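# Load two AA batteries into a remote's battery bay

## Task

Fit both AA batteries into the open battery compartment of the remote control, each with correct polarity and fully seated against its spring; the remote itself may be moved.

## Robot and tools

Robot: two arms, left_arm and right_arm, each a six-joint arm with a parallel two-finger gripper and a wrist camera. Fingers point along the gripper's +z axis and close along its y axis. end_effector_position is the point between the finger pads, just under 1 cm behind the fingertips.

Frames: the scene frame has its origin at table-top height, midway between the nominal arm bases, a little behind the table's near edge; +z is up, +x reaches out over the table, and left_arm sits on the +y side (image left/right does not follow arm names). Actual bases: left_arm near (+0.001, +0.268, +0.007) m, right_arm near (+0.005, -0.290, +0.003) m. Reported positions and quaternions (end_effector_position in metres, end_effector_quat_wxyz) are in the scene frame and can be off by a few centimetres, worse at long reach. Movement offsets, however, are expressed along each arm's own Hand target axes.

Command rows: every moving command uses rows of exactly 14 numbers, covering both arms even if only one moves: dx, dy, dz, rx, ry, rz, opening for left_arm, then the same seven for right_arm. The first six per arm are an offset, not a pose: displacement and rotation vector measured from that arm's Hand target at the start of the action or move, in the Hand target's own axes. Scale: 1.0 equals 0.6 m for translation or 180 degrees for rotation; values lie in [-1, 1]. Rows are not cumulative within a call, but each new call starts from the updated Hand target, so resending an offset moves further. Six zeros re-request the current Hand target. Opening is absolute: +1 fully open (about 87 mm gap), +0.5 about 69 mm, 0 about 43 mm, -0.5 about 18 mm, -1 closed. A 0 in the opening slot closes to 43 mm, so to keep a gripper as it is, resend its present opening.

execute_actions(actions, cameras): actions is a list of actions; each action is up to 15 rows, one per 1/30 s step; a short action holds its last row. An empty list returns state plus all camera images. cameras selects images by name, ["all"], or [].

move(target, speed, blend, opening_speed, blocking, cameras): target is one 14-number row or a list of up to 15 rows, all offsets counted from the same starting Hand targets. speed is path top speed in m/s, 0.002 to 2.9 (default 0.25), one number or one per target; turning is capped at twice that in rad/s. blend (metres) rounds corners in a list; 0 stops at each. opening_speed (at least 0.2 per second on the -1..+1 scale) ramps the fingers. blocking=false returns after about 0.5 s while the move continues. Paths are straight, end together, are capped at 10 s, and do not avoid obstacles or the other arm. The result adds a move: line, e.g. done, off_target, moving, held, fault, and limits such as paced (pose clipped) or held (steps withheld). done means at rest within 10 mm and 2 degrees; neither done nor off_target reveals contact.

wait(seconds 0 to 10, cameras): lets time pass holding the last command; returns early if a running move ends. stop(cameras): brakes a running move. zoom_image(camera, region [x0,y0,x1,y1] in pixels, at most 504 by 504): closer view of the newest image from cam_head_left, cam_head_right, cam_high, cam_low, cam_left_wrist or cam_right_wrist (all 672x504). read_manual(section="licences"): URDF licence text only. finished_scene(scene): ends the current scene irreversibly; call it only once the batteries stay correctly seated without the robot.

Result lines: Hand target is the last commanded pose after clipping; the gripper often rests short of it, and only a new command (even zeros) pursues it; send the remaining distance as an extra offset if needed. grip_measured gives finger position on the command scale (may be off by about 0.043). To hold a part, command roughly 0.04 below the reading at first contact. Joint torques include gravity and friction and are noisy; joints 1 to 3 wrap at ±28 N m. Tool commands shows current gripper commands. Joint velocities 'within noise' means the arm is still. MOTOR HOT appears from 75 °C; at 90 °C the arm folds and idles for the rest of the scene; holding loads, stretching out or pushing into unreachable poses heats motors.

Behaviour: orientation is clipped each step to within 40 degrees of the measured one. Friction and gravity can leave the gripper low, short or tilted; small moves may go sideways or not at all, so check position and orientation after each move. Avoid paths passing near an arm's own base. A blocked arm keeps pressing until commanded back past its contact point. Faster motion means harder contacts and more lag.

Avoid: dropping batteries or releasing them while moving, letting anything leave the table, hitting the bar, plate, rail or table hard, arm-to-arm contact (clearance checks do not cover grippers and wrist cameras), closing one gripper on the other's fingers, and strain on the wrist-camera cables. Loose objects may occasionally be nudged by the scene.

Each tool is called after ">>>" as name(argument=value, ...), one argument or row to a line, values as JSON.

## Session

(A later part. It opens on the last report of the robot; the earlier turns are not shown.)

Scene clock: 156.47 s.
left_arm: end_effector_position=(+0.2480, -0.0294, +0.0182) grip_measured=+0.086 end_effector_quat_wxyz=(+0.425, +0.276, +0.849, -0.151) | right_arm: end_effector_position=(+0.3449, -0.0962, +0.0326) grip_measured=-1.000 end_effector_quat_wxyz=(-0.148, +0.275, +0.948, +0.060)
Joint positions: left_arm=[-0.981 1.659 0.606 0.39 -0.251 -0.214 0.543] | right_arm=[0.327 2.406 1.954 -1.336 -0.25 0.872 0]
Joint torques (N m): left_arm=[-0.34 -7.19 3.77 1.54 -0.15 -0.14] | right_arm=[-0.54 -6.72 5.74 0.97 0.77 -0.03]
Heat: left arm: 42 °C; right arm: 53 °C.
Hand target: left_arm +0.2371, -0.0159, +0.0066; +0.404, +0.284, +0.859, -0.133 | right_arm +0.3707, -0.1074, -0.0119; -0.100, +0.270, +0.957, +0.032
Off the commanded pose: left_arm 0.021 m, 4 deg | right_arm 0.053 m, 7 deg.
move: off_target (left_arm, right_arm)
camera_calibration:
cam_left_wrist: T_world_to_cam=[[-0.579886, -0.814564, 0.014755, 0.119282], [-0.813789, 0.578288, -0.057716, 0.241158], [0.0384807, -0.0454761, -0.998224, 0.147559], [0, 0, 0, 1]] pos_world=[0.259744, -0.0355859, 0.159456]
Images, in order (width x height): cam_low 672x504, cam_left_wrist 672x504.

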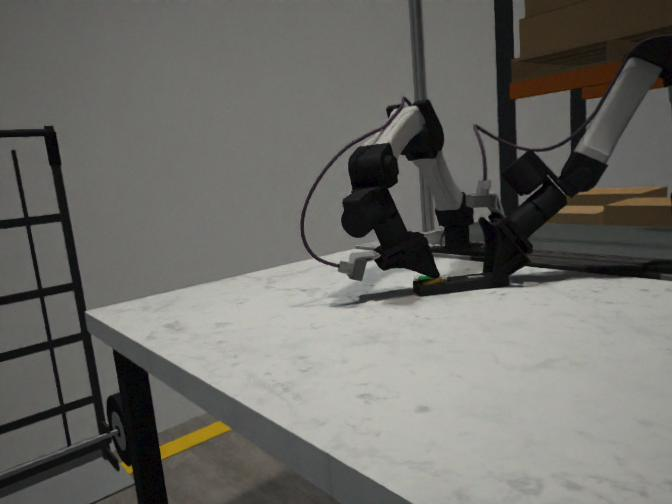

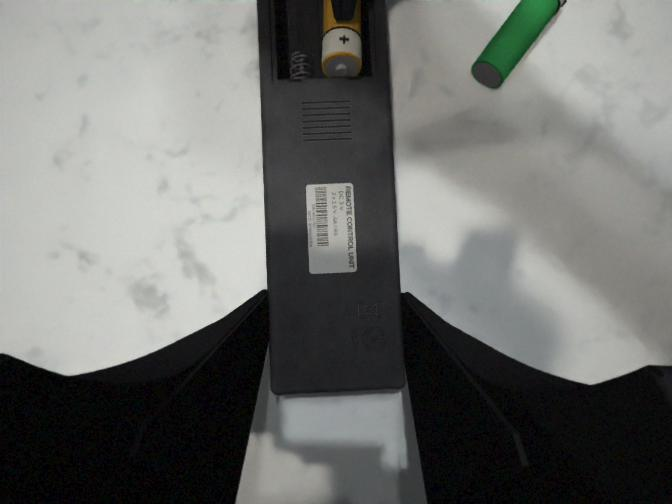

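>>> move(
  target=[
    [0,0,0,0,0,0,-0.05,0.079,-0.003,-0.098,0,0,0,-1],
    [0,0,0,0,0,0,-0.05,0.079,-0.003,-0.098,0,0,0,-0.2],
    [0,0,0,0,0,0,-0.05,0.071,-0.003,-0.062,0,0,0,-0.2],
  ],
  speed=0.06,
  cameras=["cam_left_wrist","cam_low","cam_right_wrist"],
)

>>> zoom_image(
  camera="cam_low",
  region=[380, 220, 500, 310],
)

>>> zoom_image(
  camera="cam_left_wrist",
  region=[220, 0, 430, 150],
)

Scene clock: 161.17 s.
left_arm: end_effector_position=(+0.2480, -0.0294, +0.0182) grip_measured=+0.086 end_effector_quat_wxyz=(+0.425, +0.276, +0.849, -0.151) | right_arm: end_effector_position=(+0.3389, -0.0934, +0.0273) grip_measured=-0.200 end_effector_quat_wxyz=(-0.116, +0.272, +0.955, +0.029)
Joint positions: left_arm=[-0.981 1.659 0.606 0.39 -0.251 -0.214 0.543] | right_arm=[0.37 2.368 1.894 -1.288 -0.17 0.915 0.4]
Joint torques (N m): left_arm=[-0.34 -7.19 3.78 1.54 -0.15 -0.14] | right_arm=[0.43 -15.64 4.97 0.07 0.05 0.13]
Heat: left arm: 42 °C; right arm: 53 °C.
Hand target: left_arm +0.2371, -0.0159, +0.0066; +0.404, +0.284, +0.859, -0.133 | right_arm +0.3406, -0.0914, +0.0334; -0.100, +0.270, +0.957, +0.032
Off the commanded pose: left_arm 0.021 m, 4 deg | right_arm 0.007 m, 2 deg.
move: off_target (left_arm); target 2's new opening was sent with right_arm's hand 0.013 m and 2 deg from that target
camera_calibration:
cam_left_wrist: T_world_to_cam=[[-0.579886, -0.814564, 0.014755, 0.119282], [-0.813789, 0.578288, -0.057716, 0.241158], [0.0384807, -0.0454761, -0.998224, 0.147559], [0, 0, 0, 1]] pos_world=[0.259744, -0.0355859, 0.159456]
cam_right_wrist: T_world_to_cam=[[-0.531913, -0.846673, 0.0146113, 0.0992807], [-0.360587, 0.242079, 0.900764, 0.140093], [-0.766189, 0.473859, -0.434064, 0.465082], [0, 0, 0, 1]] pos_world=[0.459665, -0.170239, 0.0742344]
Images, in order (width x height): cam_low 672x504, cam_left_wrist 672x504, cam_right_wrist 672x504.

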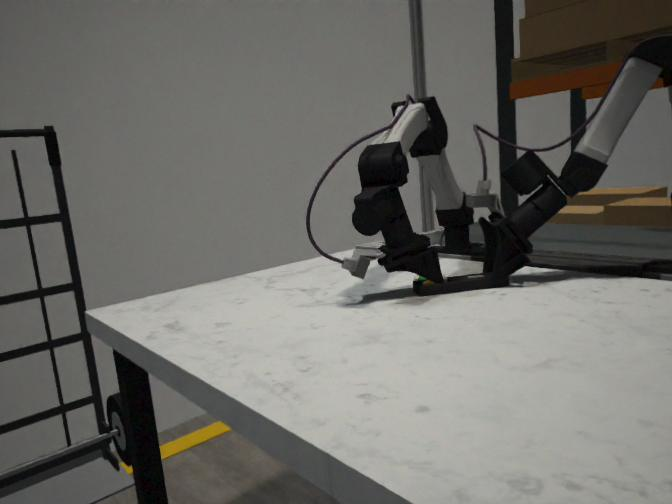

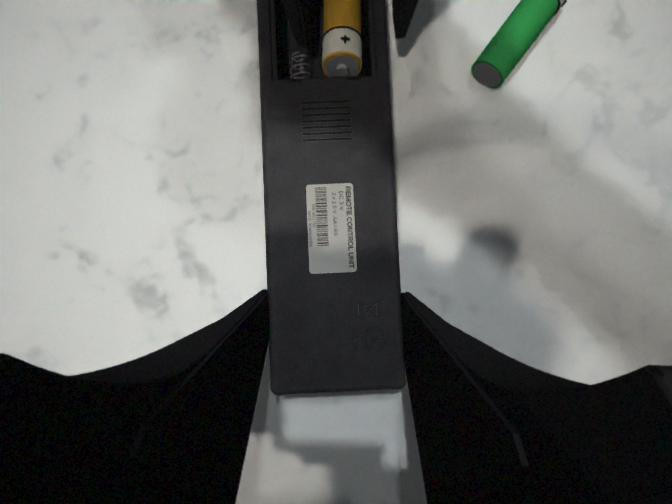

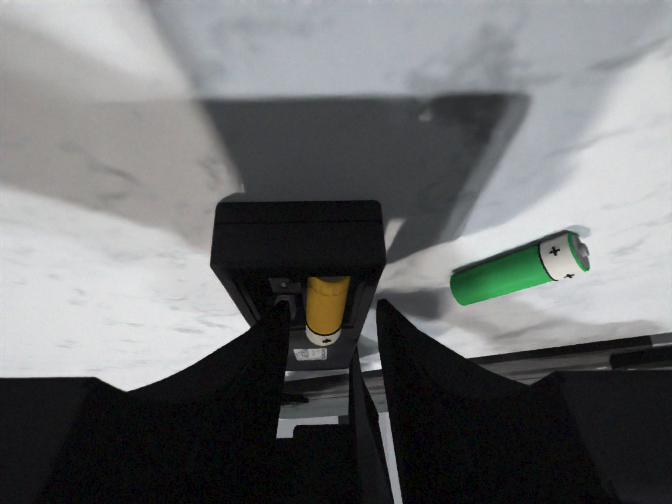

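Scaled by 4.200 from the camera's 672x504 image, which has a finer 960x720 frame.

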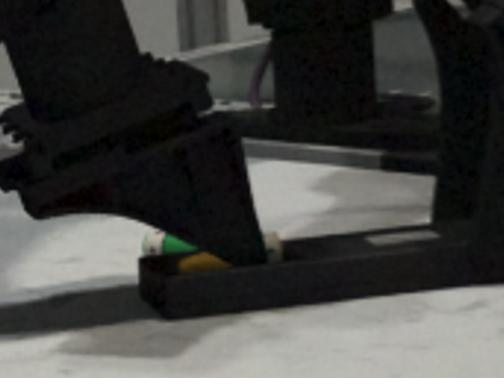

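Scaled by 2.400 from the camera's 672x504 image, which has a finer 960x720 frame.

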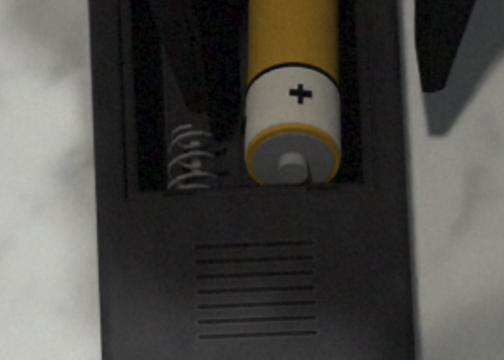

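>>> move(
  target=[
    [0,0,0,0,0,0,-0.05,0,0.001,-0.006,0,0,0,-0.2],
    [0,0,0,0,0,0,-0.05,0,0.009,-0.006,0,0,0,-0.78],
  ],
  speed=0.06,
  opening_speed=0.5,
  cameras=["cam_left_wrist","cam_low","cam_right_wrist"],
)

>>> zoom_image(
  camera="cam_low",
  region=[380, 220, 500, 310],
)

>>> zoom_image(
  camera="cam_left_wrist",
  region=[220, 0, 430, 150],
)

Scene clock: 165.00 s.
left_arm: end_effector_position=(+0.2481, -0.0291, +0.0182) grip_measured=+0.086 end_effector_quat_wxyz=(+0.425, +0.275, +0.849, -0.151) | right_arm: end_effector_position=(+0.3359, -0.0937, +0.0276) grip_measured=-0.456 end_effector_quat_wxyz=(-0.119, +0.273, +0.954, +0.022)
Joint positions: left_arm=[-0.981 1.659 0.606 0.389 -0.252 -0.216 0.543] | right_arm=[0.375 2.368 1.894 -1.3 -0.164 0.921 0.272]
Joint torques (N m): left_arm=[-0.34 -7.16 3.78 1.55 -0.14 -0.12] | right_arm=[0.66 -14.17 9.17 -0.09 -0.04 0.12]
Heat: left arm: 42 °C; right arm: 53 °C.
Hand target: left_arm +0.2371, -0.0158, +0.0066; +0.404, +0.284, +0.859, -0.133 | right_arm +0.3441, -0.0873, +0.0369; -0.100, +0.270, +0.957, +0.032
Off the commanded pose: left_arm 0.021 m, 4 deg | right_arm 0.014 m, 2 deg.
move: off_target (left_arm, right_arm); target 2's new opening was sent with right_arm's hand 0.013 m and 2 deg from that target
camera_calibration:
cam_left_wrist: T_world_to_cam=[[-0.577972, -0.815916, 0.0151899, 0.118972], [-0.815173, 0.576379, -0.0572707, 0.24128], [0.0379729, -0.0454833, -0.998243, 0.147603], [0, 0, 0, 1]] pos_world=[0.259843, -0.0352841, 0.159355]
cam_right_wrist: T_world_to_cam=[[-0.532173, -0.846121, 0.0295166, 0.0971531], [-0.352089, 0.252885, 0.901156, 0.136898], [-0.769951, 0.469179, -0.432489, 0.463776], [0, 0, 0, 1]] pos_world=[0.456987, -0.17001, 0.0743434]
Images, in order (width x height): cam_low 672x504, cam_left_wrist 672x504, cam_right_wrist 672x504.

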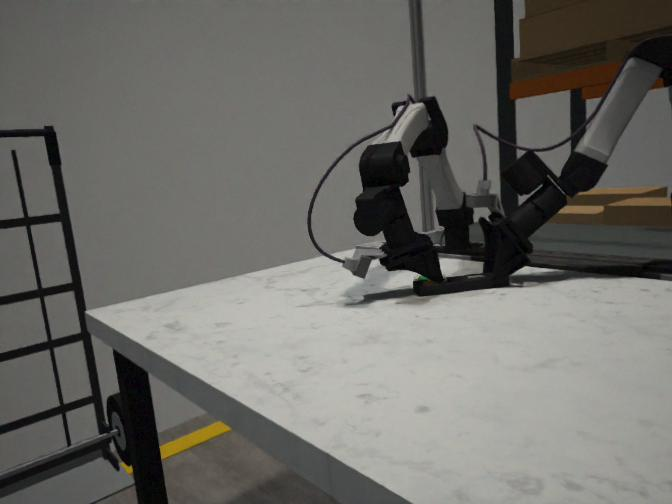

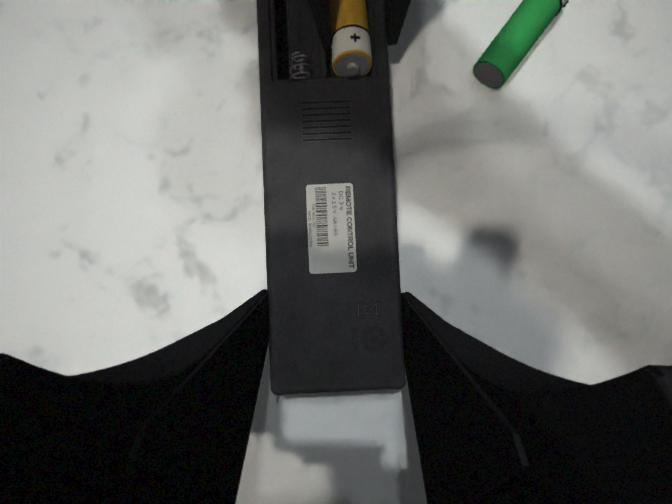

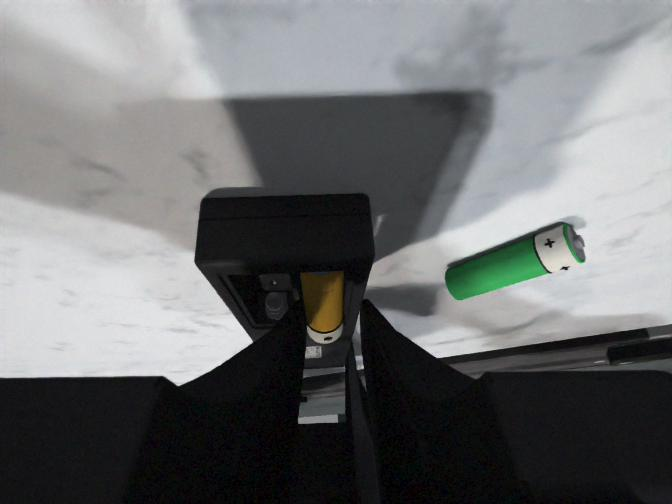

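Scaled by 4.200 from the camera's 672x504 image, which has a finer 960x720 frame.

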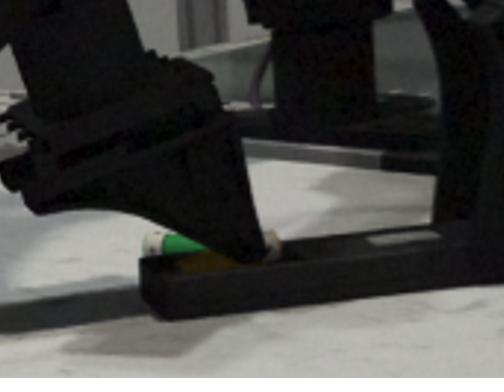

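Scaled by 2.400 from the camera's 672x504 image, which has a finer 960x720 frame.

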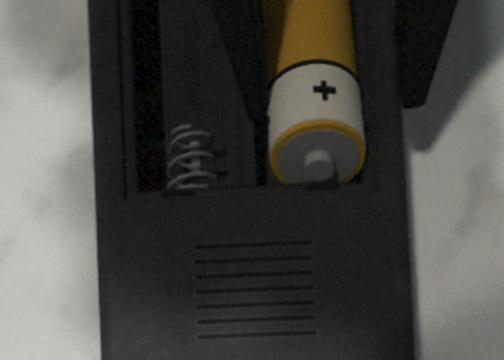

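>>> move(
  target=[
    [0,0,0,0,0,0,-0.05,0,0,0,0,0,0,-0.2],
    [0,0,0,0,0,0,-0.05,0,-0.003,-0.02,0,0,0,-0.35],
  ],
  speed=0.06,
  opening_speed=0.6,
  cameras=["cam_left_wrist","cam_low","cam_right_wrist"],
)

>>> zoom_image(
  camera="cam_right_wrist",
  region=[200, 150, 480, 410],
)

Scene clock: 168.80 s.
left_arm: end_effector_position=(+0.2481, -0.0291, +0.0182) grip_measured=+0.086 end_effector_quat_wxyz=(+0.425, +0.275, +0.849, -0.151) | right_arm: end_effector_position=(+0.3365, -0.0936, +0.0360) grip_measured=-0.350 end_effector_quat_wxyz=(-0.120, +0.273, +0.954, +0.021)
Joint positions: left_arm=[-0.981 1.659 0.606 0.389 -0.252 -0.216 0.543] | right_arm=[0.375 2.368 1.926 -1.336 -0.164 0.921 0.325]
Joint torques (N m): left_arm=[-0.34 -7.15 3.78 1.55 -0.14 -0.12] | right_arm=[0.13 -14.93 9.48 -0.17 -0.01 0.06]
Heat: left arm: 42 °C; right arm: 53 °C.
Hand target: left_arm +0.2371, -0.0158, +0.0066; +0.404, +0.284, +0.859, -0.133 | right_arm +0.3453, -0.0902, +0.0487; -0.099, +0.270, +0.957, +0.032
Off the commanded pose: left_arm 0.021 m, 4 deg | right_arm 0.016 m, 3 deg.
move: off_target (left_arm, right_arm); target 2's new opening was sent with right_arm's hand 0.016 m and 3 deg from that target
camera_calibration:
cam_left_wrist: T_world_to_cam=[[-0.577972, -0.815916, 0.0151899, 0.118972], [-0.815173, 0.576379, -0.0572707, 0.24128], [0.0379729, -0.0454833, -0.998243, 0.147603], [0, 0, 0, 1]] pos_world=[0.259843, -0.0352841, 0.159355]
cam_right_wrist: T_world_to_cam=[[-0.532056, -0.846095, 0.0322457, 0.0972418], [-0.349225, 0.25398, 0.901962, 0.128644], [-0.771336, 0.468633, -0.43061, 0.46819], [0, 0, 0, 1]] pos_world=[0.457795, -0.169807, 0.0824399]
Images, in order (width x height): cam_low 672x504, cam_left_wrist 672x504, cam_right_wrist 672x504.

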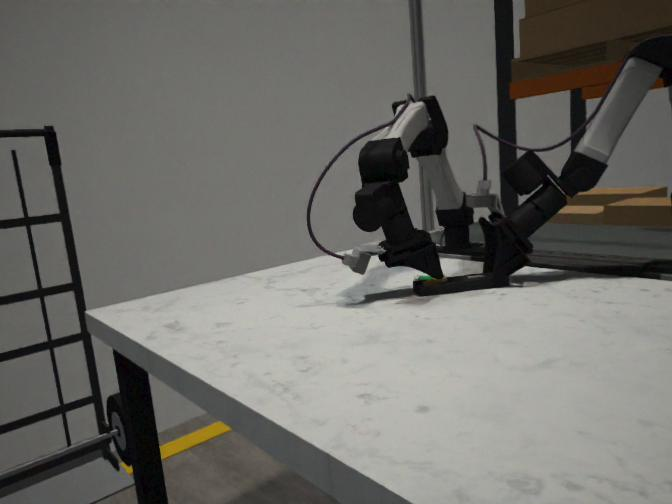

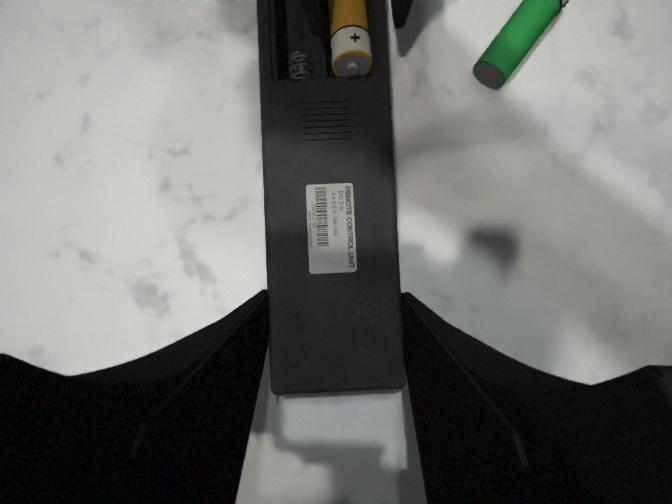

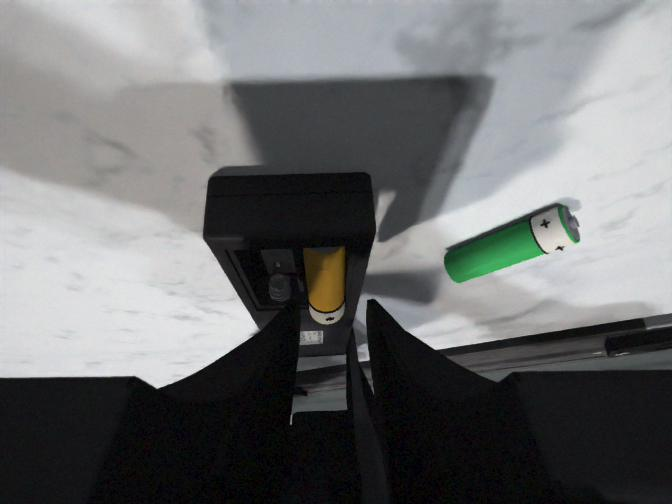

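Scaled by 1.800 from the camera's 672x504 image, which has a finer 960x720 frame.

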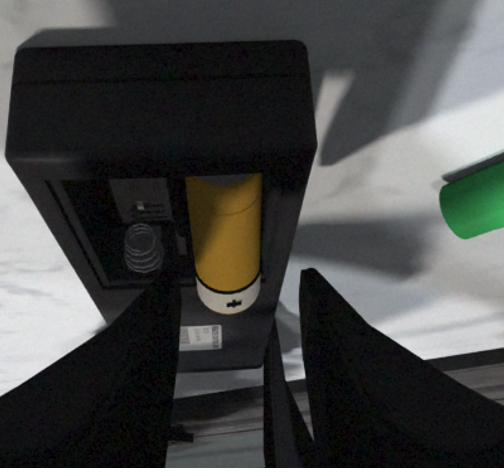

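>>> move(
  target=[0,0,0,0,0,0,-0.05,0,0.013,0.005,0,0,0,-0.35],
  speed=0.05,
  cameras=["cam_right_wrist","cam_left_wrist"],
)

>>> zoom_image(
  camera="cam_right_wrist",
  region=[200, 150, 480, 410],
)

Scene clock: 170.47 s.
left_arm: end_effector_position=(+0.2481, -0.0291, +0.0182) grip_measured=+0.086 end_effector_quat_wxyz=(+0.425, +0.275, +0.849, -0.151) | right_arm: end_effector_position=(+0.3439, -0.0887, +0.0438) grip_measured=-0.350 end_effector_quat_wxyz=(-0.108, +0.272, +0.956, +0.030)
Joint positions: left_arm=[-0.981 1.659 0.606 0.389 -0.252 -0.216 0.543] | right_arm=[0.38 2.368 1.965 -1.343 -0.164 0.925 0.325]
Joint torques (N m): left_arm=[-0.34 -7.15 3.77 1.55 -0.14 -0.12] | right_arm=[0.59 -12.08 9.4 -0.1 -0.03 0.13]
Heat: left arm: 42 °C; right arm: 53 °C.
Hand target: left_arm +0.2371, -0.0158, +0.0066; +0.404, +0.284, +0.859, -0.133 | right_arm +0.3488, -0.0832, +0.0458; -0.100, +0.270, +0.957, +0.032
Off the commanded pose: left_arm 0.021 m, 4 deg | right_arm 0.008 m, 1 deg.
move: off_target (left_arm)
camera_calibration:
cam_left_wrist: T_world_to_cam=[[-0.577972, -0.815916, 0.0151899, 0.118972], [-0.815173, 0.576379, -0.0572707, 0.24128], [0.0379729, -0.0454833, -0.998243, 0.147603], [0, 0, 0, 1]] pos_world=[0.259843, -0.0352841, 0.159355]
cam_right_wrist: T_world_to_cam=[[-0.531683, -0.84691, 0.00759209, 0.10588], [-0.375738, 0.2439, 0.894055, 0.131478], [-0.759035, 0.472501, -0.447893, 0.471819], [0, 0, 0, 1]] pos_world=[0.463823, -0.165332, 0.0929721]
Images, in order (width x height): cam_left_wrist 672x504, cam_right_wrist 672x504.

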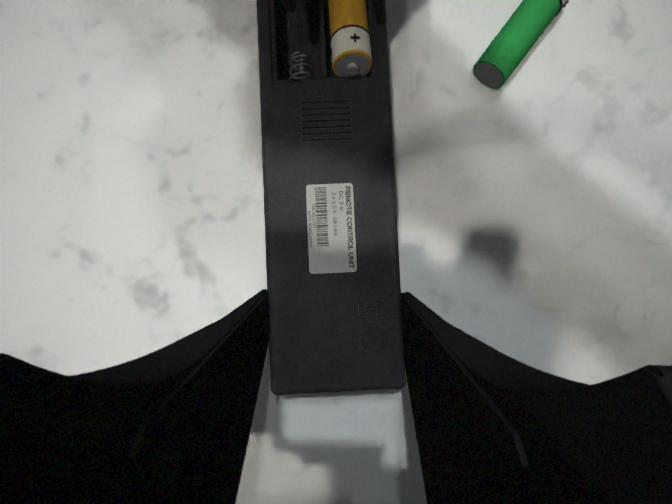

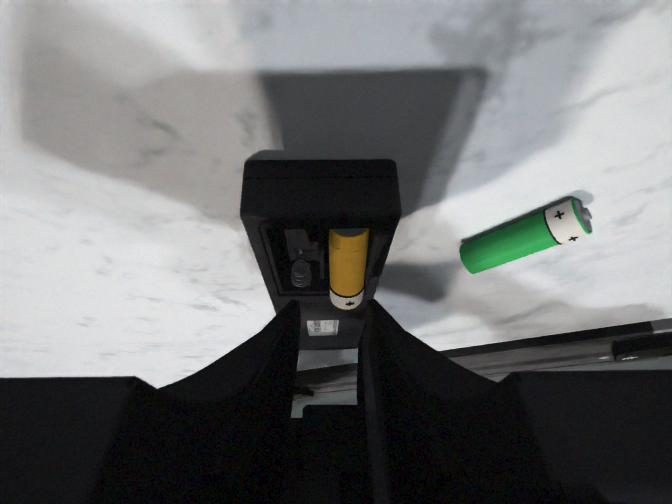

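Scaled by 1.800 from the camera's 672x504 image, which has a finer 960x720 frame.

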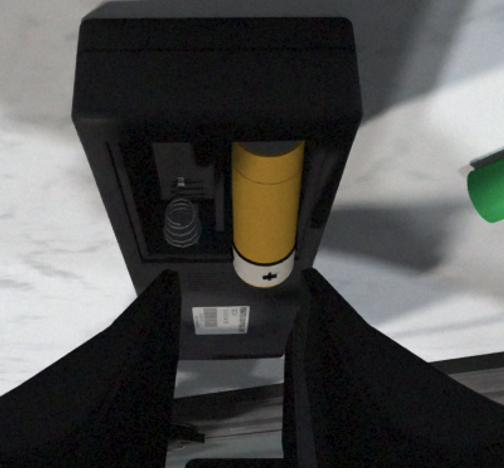

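>>> move(
  target=[0,0,0,0,0,0,-0.05,0.004,-0.008,0.019,0,0,0,-0.35],
  speed=0.05,
  cameras=["cam_right_wrist","cam_left_wrist"],
)

>>> zoom_image(
  camera="cam_right_wrist",
  region=[200, 150, 480, 410],
)

Scene clock: 172.70 s.
left_arm: end_effector_position=(+0.2481, -0.0291, +0.0182) grip_measured=+0.086 end_effector_quat_wxyz=(+0.425, +0.275, +0.849, -0.151) | right_arm: end_effector_position=(+0.3427, -0.0889, +0.0341) grip_measured=-0.350 end_effector_quat_wxyz=(-0.107, +0.272, +0.956, +0.030)
Joint positions: left_arm=[-0.981 1.659 0.606 0.389 -0.252 -0.216 0.543] | right_arm=[0.38 2.368 1.927 -1.304 -0.164 0.926 0.325]
Joint torques (N m): left_arm=[-0.34 -7.15 3.78 1.55 -0.14 -0.12] | right_arm=[0.79 -14.22 5.19 0.06 -0.02 0.16]
Heat: left arm: 42 °C; right arm: 52 °C.
Hand target: left_arm +0.2371, -0.0158, +0.0066; +0.404, +0.284, +0.859, -0.133 | right_arm +0.3423, -0.0848, +0.0351; -0.100, +0.270, +0.957, +0.032
Off the commanded pose: left_arm 0.021 m, 4 deg | right_arm 0.004 m, 1 deg.
move: off_target (left_arm)
camera_calibration:
cam_left_wrist: T_world_to_cam=[[-0.577972, -0.815916, 0.0151899, 0.118972], [-0.815173, 0.576379, -0.0572707, 0.24128], [0.0379729, -0.0454833, -0.998243, 0.147603], [0, 0, 0, 1]] pos_world=[0.259843, -0.0352841, 0.159355]
cam_right_wrist: T_world_to_cam=[[-0.533251, -0.845922, 0.00771322, 0.105798], [-0.375392, 0.24479, 0.893957, 0.139754], [-0.758106, 0.473808, -0.448087, 0.466478], [0, 0, 0, 1]] pos_world=[0.462519, -0.165735, 0.0832729]
Images, in order (width x height): cam_left_wrist 672x504, cam_right_wrist 672x504.

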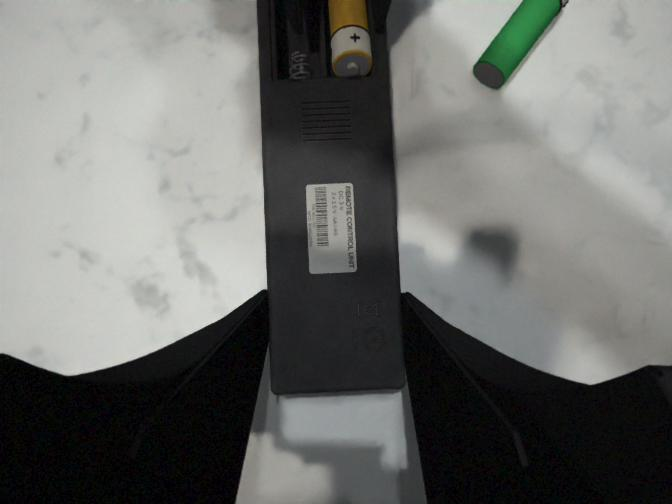

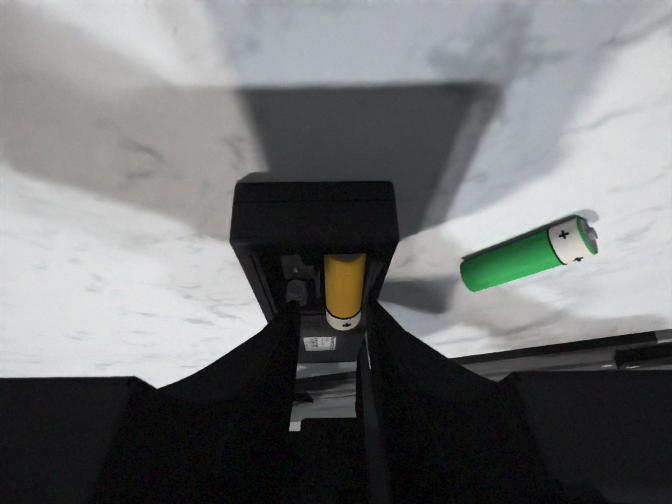

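Scaled by 1.800 from the camera's 672x504 image, which has a finer 960x720 frame.

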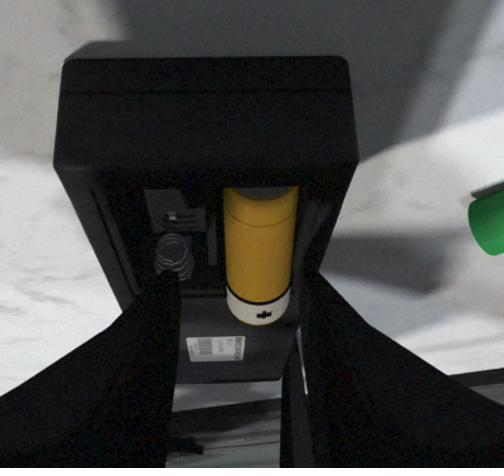

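>>> move(
  target=[
    [0,0,0,0,0,0,-0.05,0.002,0,0.01,0,0,0,-0.35],
    [0,0,0,0,0,0,-0.05,0.002,0,0.01,0,0,0,-0.8],
  ],
  speed=0.05,
  opening_speed=0.4,
  cameras=["cam_right_wrist","cam_left_wrist","cam_low"],
)

>>> zoom_image(
  camera="cam_right_wrist",
  region=[200, 150, 480, 410],
)

>>> zoom_image(
  camera="cam_left_wrist",
  region=[220, 0, 430, 150],
)

>>> zoom_image(
  camera="cam_low",
  region=[380, 220, 500, 310],
)

Scene clock: 175.97 s.
left_arm: end_effector_position=(+0.2480, -0.0290, +0.0183) grip_measured=+0.086 end_effector_quat_wxyz=(+0.425, +0.275, +0.849, -0.150) | right_arm: end_effector_position=(+0.3375, -0.0900, +0.0310) grip_measured=-0.640 end_effector_quat_wxyz=(-0.115, +0.273, +0.955, +0.024)
Joint positions: left_arm=[-0.981 1.658 0.606 0.388 -0.252 -0.216 0.543] | right_arm=[0.382 2.368 1.91 -1.306 -0.163 0.929 0.18]
Joint torques (N m): left_arm=[-0.34 -7.09 3.78 1.56 -0.14 -0.12] | right_arm=[1.07 -14.26 4.36 0.3 -0.07 0.14]
Heat: left arm: 42 °C; right arm: 52 °C.
Hand target: left_arm +0.2371, -0.0159, +0.0067; +0.404, +0.284, +0.859, -0.133 | right_arm +0.3403, -0.0834, +0.0295; -0.100, +0.270, +0.957, +0.032
Off the commanded pose: left_arm 0.021 m, 3 deg | right_arm 0.007 m, 2 deg.
move: off_target (left_arm)
camera_calibration:
cam_left_wrist: T_world_to_cam=[[-0.577961, -0.815925, 0.0150613, 0.11907], [-0.815189, 0.576389, -0.0569354, 0.241178], [0.0377738, -0.0451843, -0.998264, 0.147773], [0, 0, 0, 1]] pos_world=[0.259842, -0.0351829, 0.159455]
cam_right_wrist: T_world_to_cam=[[-0.53325, -0.845618, 0.0239785, 0.101619], [-0.35974, 0.252326, 0.898287, 0.136088], [-0.765657, 0.470385, -0.438755, 0.463677], [0, 0, 0, 1]] pos_world=[0.458163, -0.166514, 0.0787584]
Images, in order (width x height): cam_low 672x504, cam_left_wrist 672x504, cam_right_wrist 672x504.

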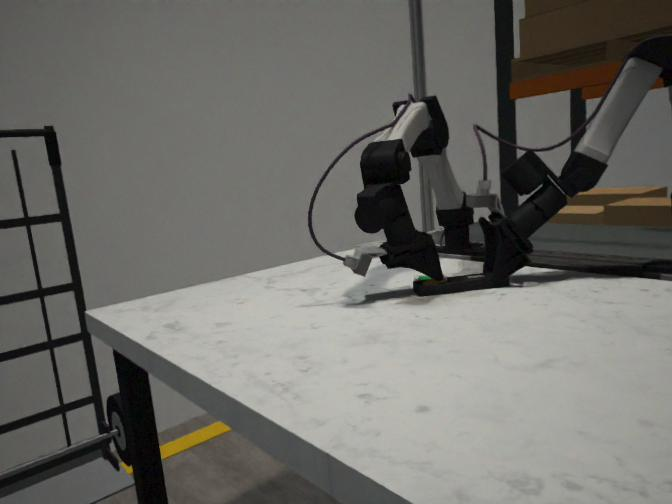

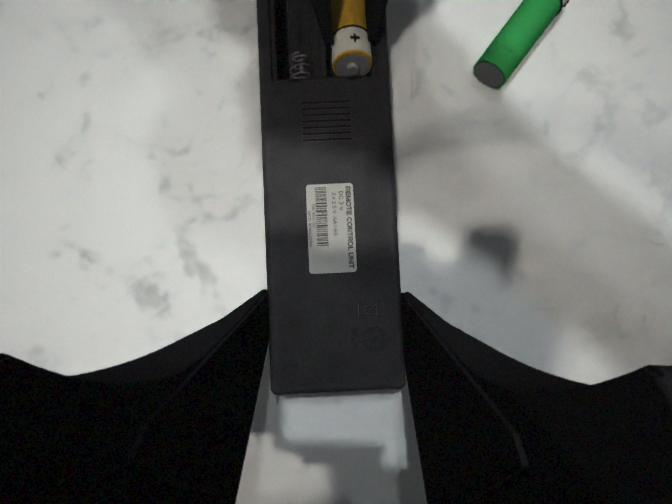

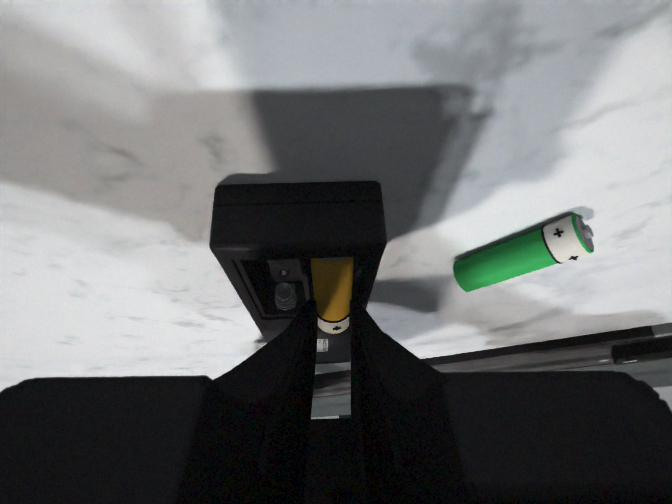

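Scaled by 1.800 from the camera's 672x504 image, which has a finer 960x720 frame.

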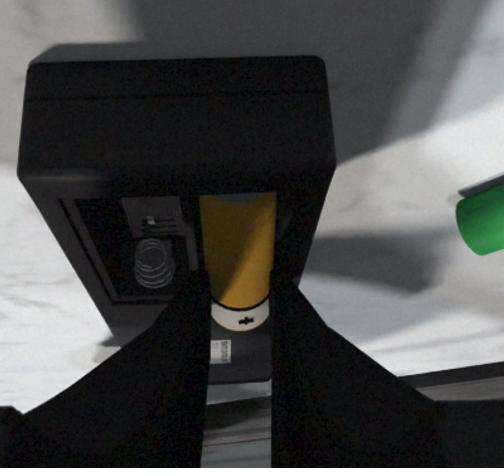

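Scaled by 2.400 from the camera's 672x504 image, which has a finer 960x720 frame.

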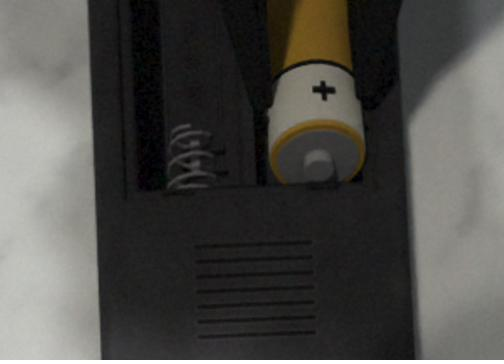

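Scaled by 4.200 from the camera's 672x504 image, which has a finer 960x720 frame.

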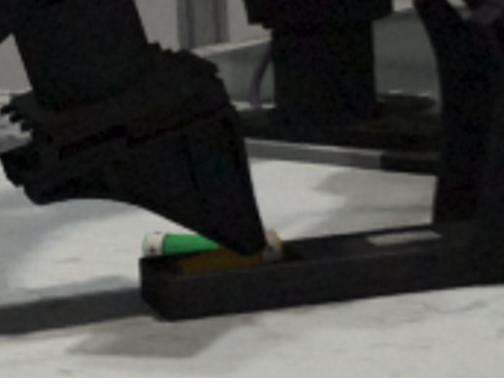

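>>> move(
  target=[0,0,0,0,0,0,-0.05,-0.042,-0.006,0,0,0,0,-0.85],
  speed=0.05,
  cameras=["cam_left_wrist"],
)

>>> zoom_image(
  camera="cam_left_wrist",
  region=[220, 0, 430, 150],
)

Scene clock: 177.57 s.
left_arm: end_effector_position=(+0.2480, -0.0290, +0.0183) grip_measured=+0.086 end_effector_quat_wxyz=(+0.425, +0.275, +0.849, -0.150) | right_arm: end_effector_position=(+0.3397, -0.0937, +0.0310) grip_measured=-0.643 end_effector_quat_wxyz=(-0.128, +0.270, +0.954, +0.029)
Joint positions: left_arm=[-0.981 1.658 0.606 0.388 -0.252 -0.216 0.543] | right_arm=[0.364 2.392 1.941 -1.334 -0.184 0.903 0.179]
Joint torques (N m): left_arm=[-0.34 -7.09 3.77 1.56 -0.14 -0.12] | right_arm=[-1.46 -11.28 9.14 0.22 0.21 -0.02]
Heat: left arm: 42 °C; right arm: 52 °C.
Hand target: left_arm +0.2371, -0.0159, +0.0067; +0.404, +0.284, +0.859, -0.133 | right_arm +0.3594, -0.0994, +0.0243; -0.100, +0.270, +0.957, +0.032
Off the commanded pose: left_arm 0.021 m, 3 deg | right_arm 0.022 m, 3 deg.
move: off_target (left_arm, right_arm)
camera_calibration:
cam_left_wrist: T_world_to_cam=[[-0.577961, -0.815925, 0.0150613, 0.11907], [-0.815189, 0.576389, -0.0569354, 0.241178], [0.0377738, -0.0451843, -0.998264, 0.147773], [0, 0, 0, 1]] pos_world=[0.259842, -0.0351829, 0.159455]
Images, in order (width x height): cam_left_wrist 672x504.

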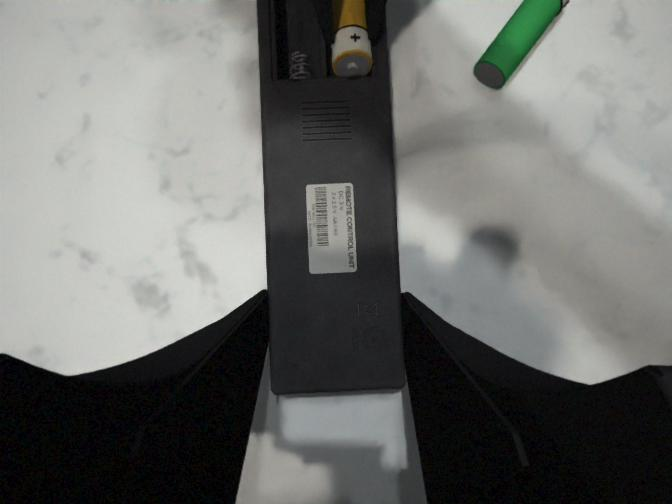

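Scaled by 2.400 from the camera's 672x504 image, which has a finer 960x720 frame.

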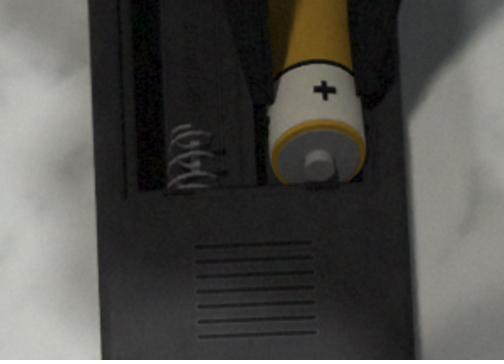

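>>> move(
  target=[0,0,0,0,0,0,-0.05,-0.042,0.002,-0.006,0,0,0,-1],
  speed=0.05,
  cameras=["cam_left_wrist"],
)

>>> zoom_image(
  camera="cam_left_wrist",
  region=[220, 0, 430, 150],
)

Scene clock: 179.37 s.
left_arm: end_effector_position=(+0.2479, -0.0288, +0.0182) grip_measured=+0.086 end_effector_quat_wxyz=(+0.425, +0.275, +0.849, -0.151) | right_arm: end_effector_position=(+0.3687, -0.1084, +0.0299) grip_measured=-1.000 end_effector_quat_wxyz=(-0.124, +0.275, +0.953, +0.039)
Joint positions: left_arm=[-0.981 1.657 0.604 0.39 -0.253 -0.216 0.543] | right_arm=[0.308 2.48 2.098 -1.392 -0.183 0.858 0]
Joint torques (N m): left_arm=[-0.35 -7.05 3.95 1.54 -0.13 -0.12] | right_arm=[-0.13 -11.81 9.06 0.14 0.27 -0.03]
Heat: left arm: 42 °C; right arm: 53 °C.
Hand target: left_arm +0.2372, -0.0160, +0.0067; +0.404, +0.284, +0.859, -0.133 | right_arm +0.3817, -0.1116, +0.0225; -0.100, +0.270, +0.957, +0.032
Off the commanded pose: left_arm 0.020 m, 4 deg | right_arm 0.015 m, 3 deg.
move: off_target (left_arm, right_arm)
camera_calibration:
cam_left_wrist: T_world_to_cam=[[-0.577738, -0.81608, 0.0152707, 0.119102], [-0.81531, 0.576107, -0.0580485, 0.241045], [0.0385747, -0.0459872, -0.998197, 0.147548], [0, 0, 0, 1]] pos_world=[0.259645, -0.0348858, 0.159456]
Images, in order (width x height): cam_left_wrist 672x504.

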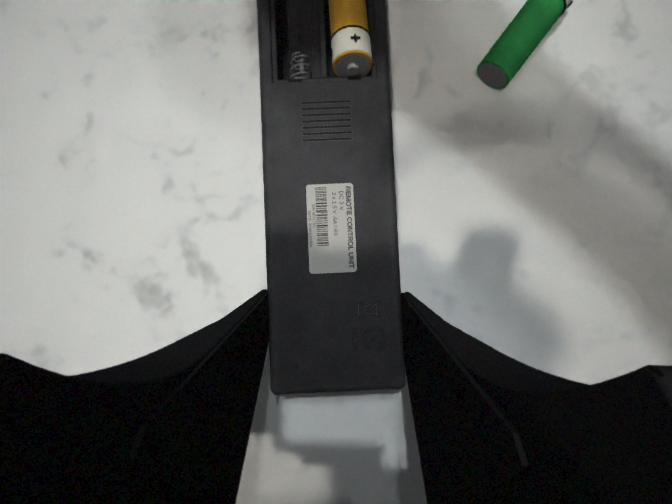

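Scaled by 2.400 from the camera's 672x504 image, which has a finer 960x720 frame.

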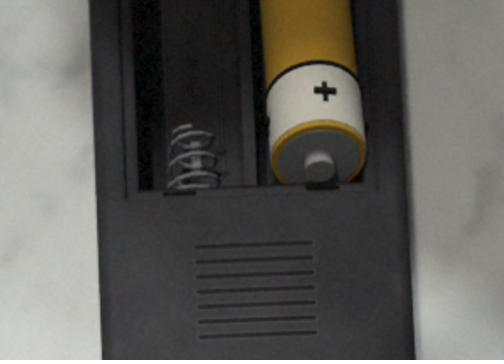

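>>> move(
  target=[
    [0,0,0,0,0,0,-0.05,0.013,0,-0.065,0,0,0,-1],
    [0,0,0,0,0,0,-0.05,0.12,-0.0117,-0.039,0,0,0,-1],
    [0,0,0,0,0,0,-0.05,0.111,-0.0117,-0.005,0,0,0,-1],
  ],
  speed=0.08,
  cameras=["cam_right_wrist","cam_left_wrist","cam_low"],
)

>>> zoom_image(
  camera="cam_left_wrist",
  region=[220, 0, 430, 150],
)

>>> zoom_image(
  camera="cam_low",
  region=[380, 220, 500, 310],
)

Scene clock: 186.40 s.
left_arm: end_effector_position=(+0.2479, -0.0288, +0.0182) grip_measured=+0.086 end_effector_quat_wxyz=(+0.425, +0.275, +0.849, -0.151) | right_arm: end_effector_position=(+0.3198, -0.0878, +0.0334) grip_measured=-1.000 end_effector_quat_wxyz=(-0.113, +0.270, +0.956, +0.020)
Joint positions: left_arm=[-0.981 1.657 0.604 0.39 -0.253 -0.216 0.543] | right_arm=[0.407 2.302 1.809 -1.27 -0.158 0.947 0]
Joint torques (N m): left_arm=[-0.32 -7.04 3.95 1.54 -0.13 -0.12] | right_arm=[0.27 -14.95 5.05 0.08 -0.11 0.08]
Heat: left arm: 42 °C; right arm: 53 °C.
Hand target: left_arm +0.2372, -0.0160, +0.0067; +0.404, +0.284, +0.859, -0.133 | right_arm +0.3230, -0.0840, +0.0392; -0.100, +0.270, +0.957, +0.032
Off the commanded pose: left_arm 0.020 m, 4 deg | right_arm 0.008 m, 2 deg.
move: off_target (left_arm)
camera_calibration:
cam_left_wrist: T_world_to_cam=[[-0.577738, -0.81608, 0.0152707, 0.119102], [-0.81531, 0.576107, -0.0580485, 0.241045], [0.0385747, -0.0459872, -0.998197, 0.147548], [0, 0, 0, 1]] pos_world=[0.259645, -0.0348858, 0.159456]
cam_right_wrist: T_world_to_cam=[[-0.526141, -0.849853, 0.0304315, 0.0912388], [-0.363297, 0.256983, 0.89553, 0.128656], [-0.76889, 0.460119, -0.443959, 0.450433], [0, 0, 0, 1]] pos_world=[0.441078, -0.162776, 0.0819812]
Images, in order (width x height): cam_low 672x504, cam_left_wrist 672x504, cam_right_wrist 672x504.

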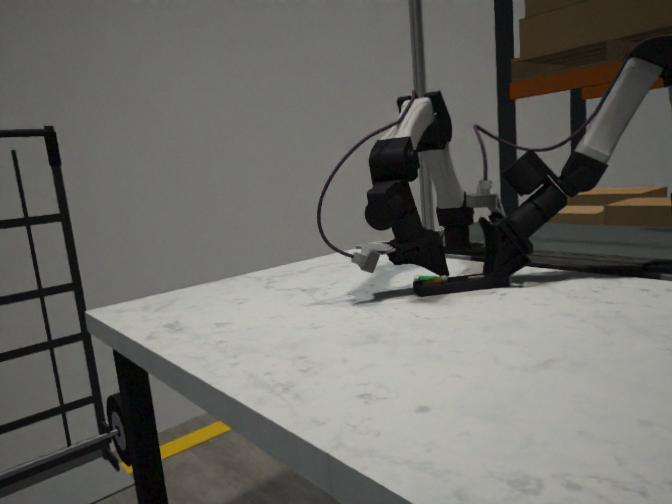

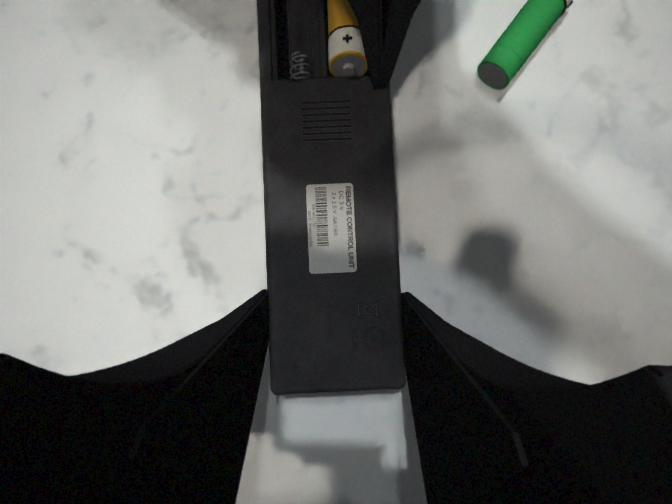

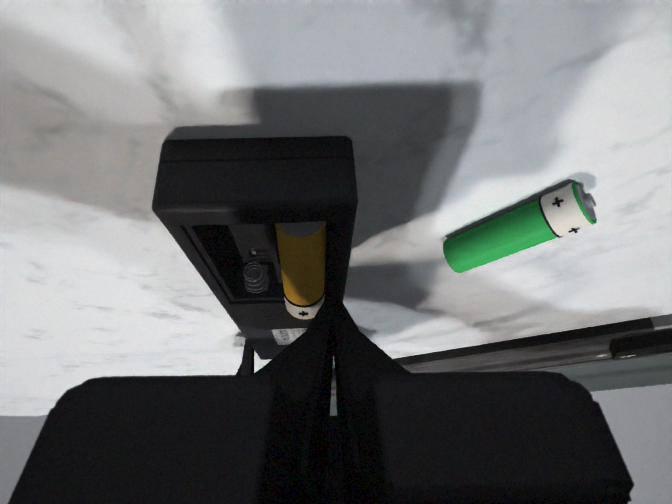

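Scaled by 2.400 from the camera's 672x504 image, which has a finer 960x720 frame.

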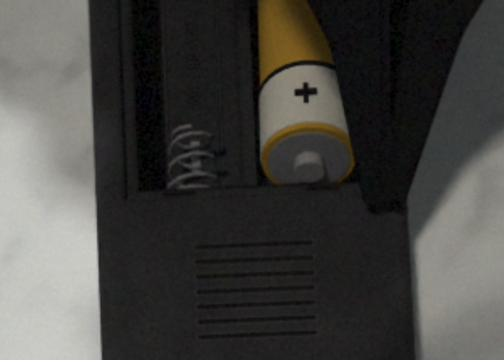

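Scaled by 4.200 from the camera's 672x504 image, which has a finer 960x720 frame.

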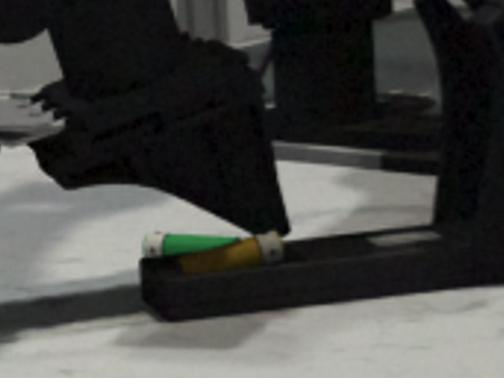

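>>> move(
  target=[
    [0,0,0,0,0,0,-0.05,0.005,0,-0.025,0,0,0,-1],
    [0,0,0,0,0,0,-0.05,0.023,0.017,-0.022,0,0,0,-1],
    [0,0,0,0,0,0,-0.05,0.0145,0.017,0.012,0,0,0,-1],
  ],
  speed=0.06,
  cameras=["cam_right_wrist","cam_left_wrist","cam_low"],
)

>>> zoom_image(
  camera="cam_left_wrist",
  region=[220, 0, 430, 150],
)

>>> zoom_image(
  camera="cam_low",
  region=[380, 220, 500, 310],
)

Scene clock: 189.67 s.
left_arm: end_effector_position=(+0.2479, -0.0288, +0.0182) grip_measured=+0.086 end_effector_quat_wxyz=(+0.425, +0.275, +0.849, -0.151) | right_arm: end_effector_position=(+0.3188, -0.0743, +0.0348) grip_measured=-1.000 end_effector_quat_wxyz=(-0.105, +0.269, +0.957, +0.023)
Joint positions: left_arm=[-0.981 1.657 0.604 0.39 -0.253 -0.216 0.543] | right_arm=[0.439 2.302 1.819 -1.259 -0.158 0.979 0]
Joint torques (N m): left_arm=[-0.34 -7.04 3.95 1.54 -0.13 -0.12] | right_arm=[0.2 -13.44 4.57 0.21 -0.14 0.13]
Motor temperatures (°C): left_arm=[27 43 32 37 27 30 32] | right_arm=[29 55 36 30 30 26 28]
Heat: left arm: 43 °C; right arm: 55 °C.
Hand target: left_arm +0.2372, -0.0160, +0.0067; +0.404, +0.284, +0.859, -0.133 | right_arm +0.3199, -0.0700, +0.0341; -0.100, +0.270, +0.957, +0.032
Off the commanded pose: left_arm 0.020 m, 4 deg | right_arm 0.004 m, 1 deg.
move: off_target (left_arm)
camera_calibration:
cam_left_wrist: T_world_to_cam=[[-0.577738, -0.81608, 0.0152707, 0.119102], [-0.81531, 0.576107, -0.0580485, 0.241045], [0.0385747, -0.0459872, -0.998197, 0.147548], [0, 0, 0, 1]] pos_world=[0.259645, -0.0348858, 0.159456]
cam_right_wrist: T_world_to_cam=[[-0.525884, -0.850317, 0.0201767, 0.102332], [-0.378487, 0.25519, 0.889734, 0.128436], [-0.761705, 0.46026, -0.456034, 0.442179], [0, 0, 0, 1]] pos_world=[0.439236, -0.149278, 0.0853103]
Images, in order (width x height): cam_low 672x504, cam_left_wrist 672x504, cam_right_wrist 672x504.

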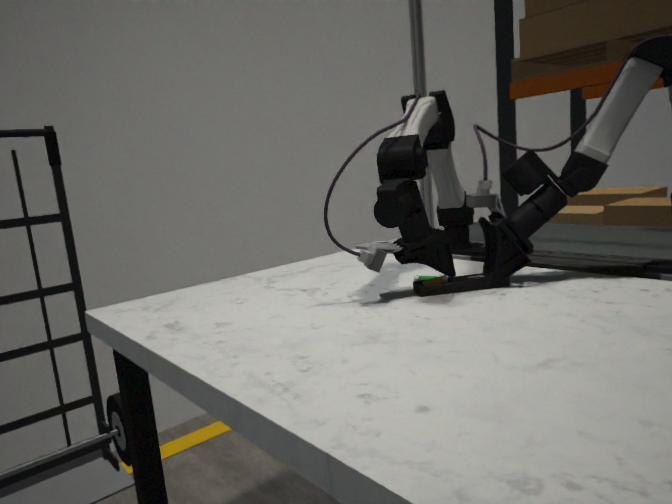

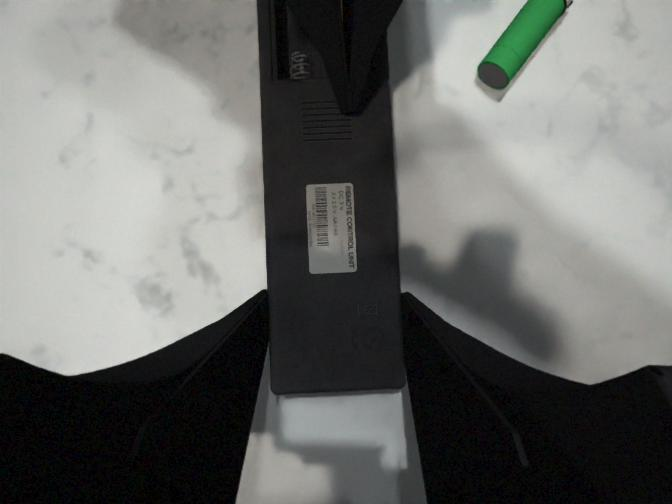

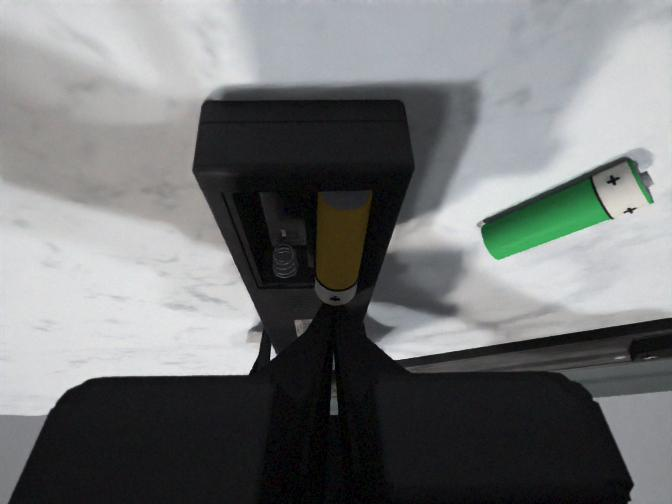

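Scaled by 2.400 from the camera's 672x504 image, which has a finer 960x720 frame.

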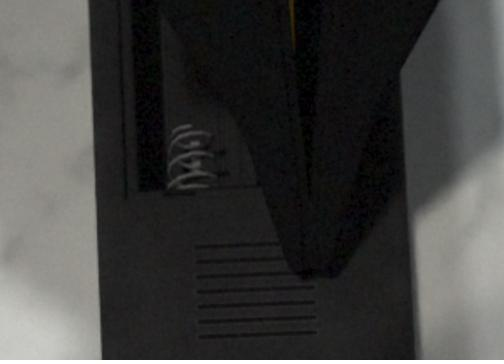

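Scaled by 4.200 from the camera's 672x504 image, which has a finer 960x720 frame.

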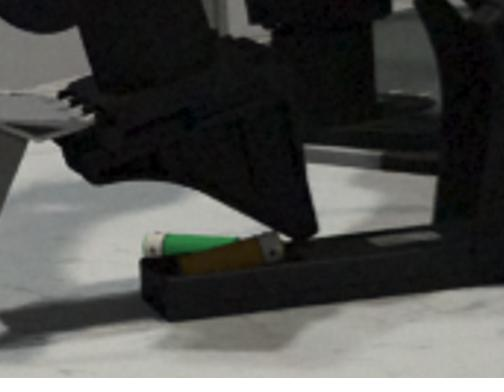

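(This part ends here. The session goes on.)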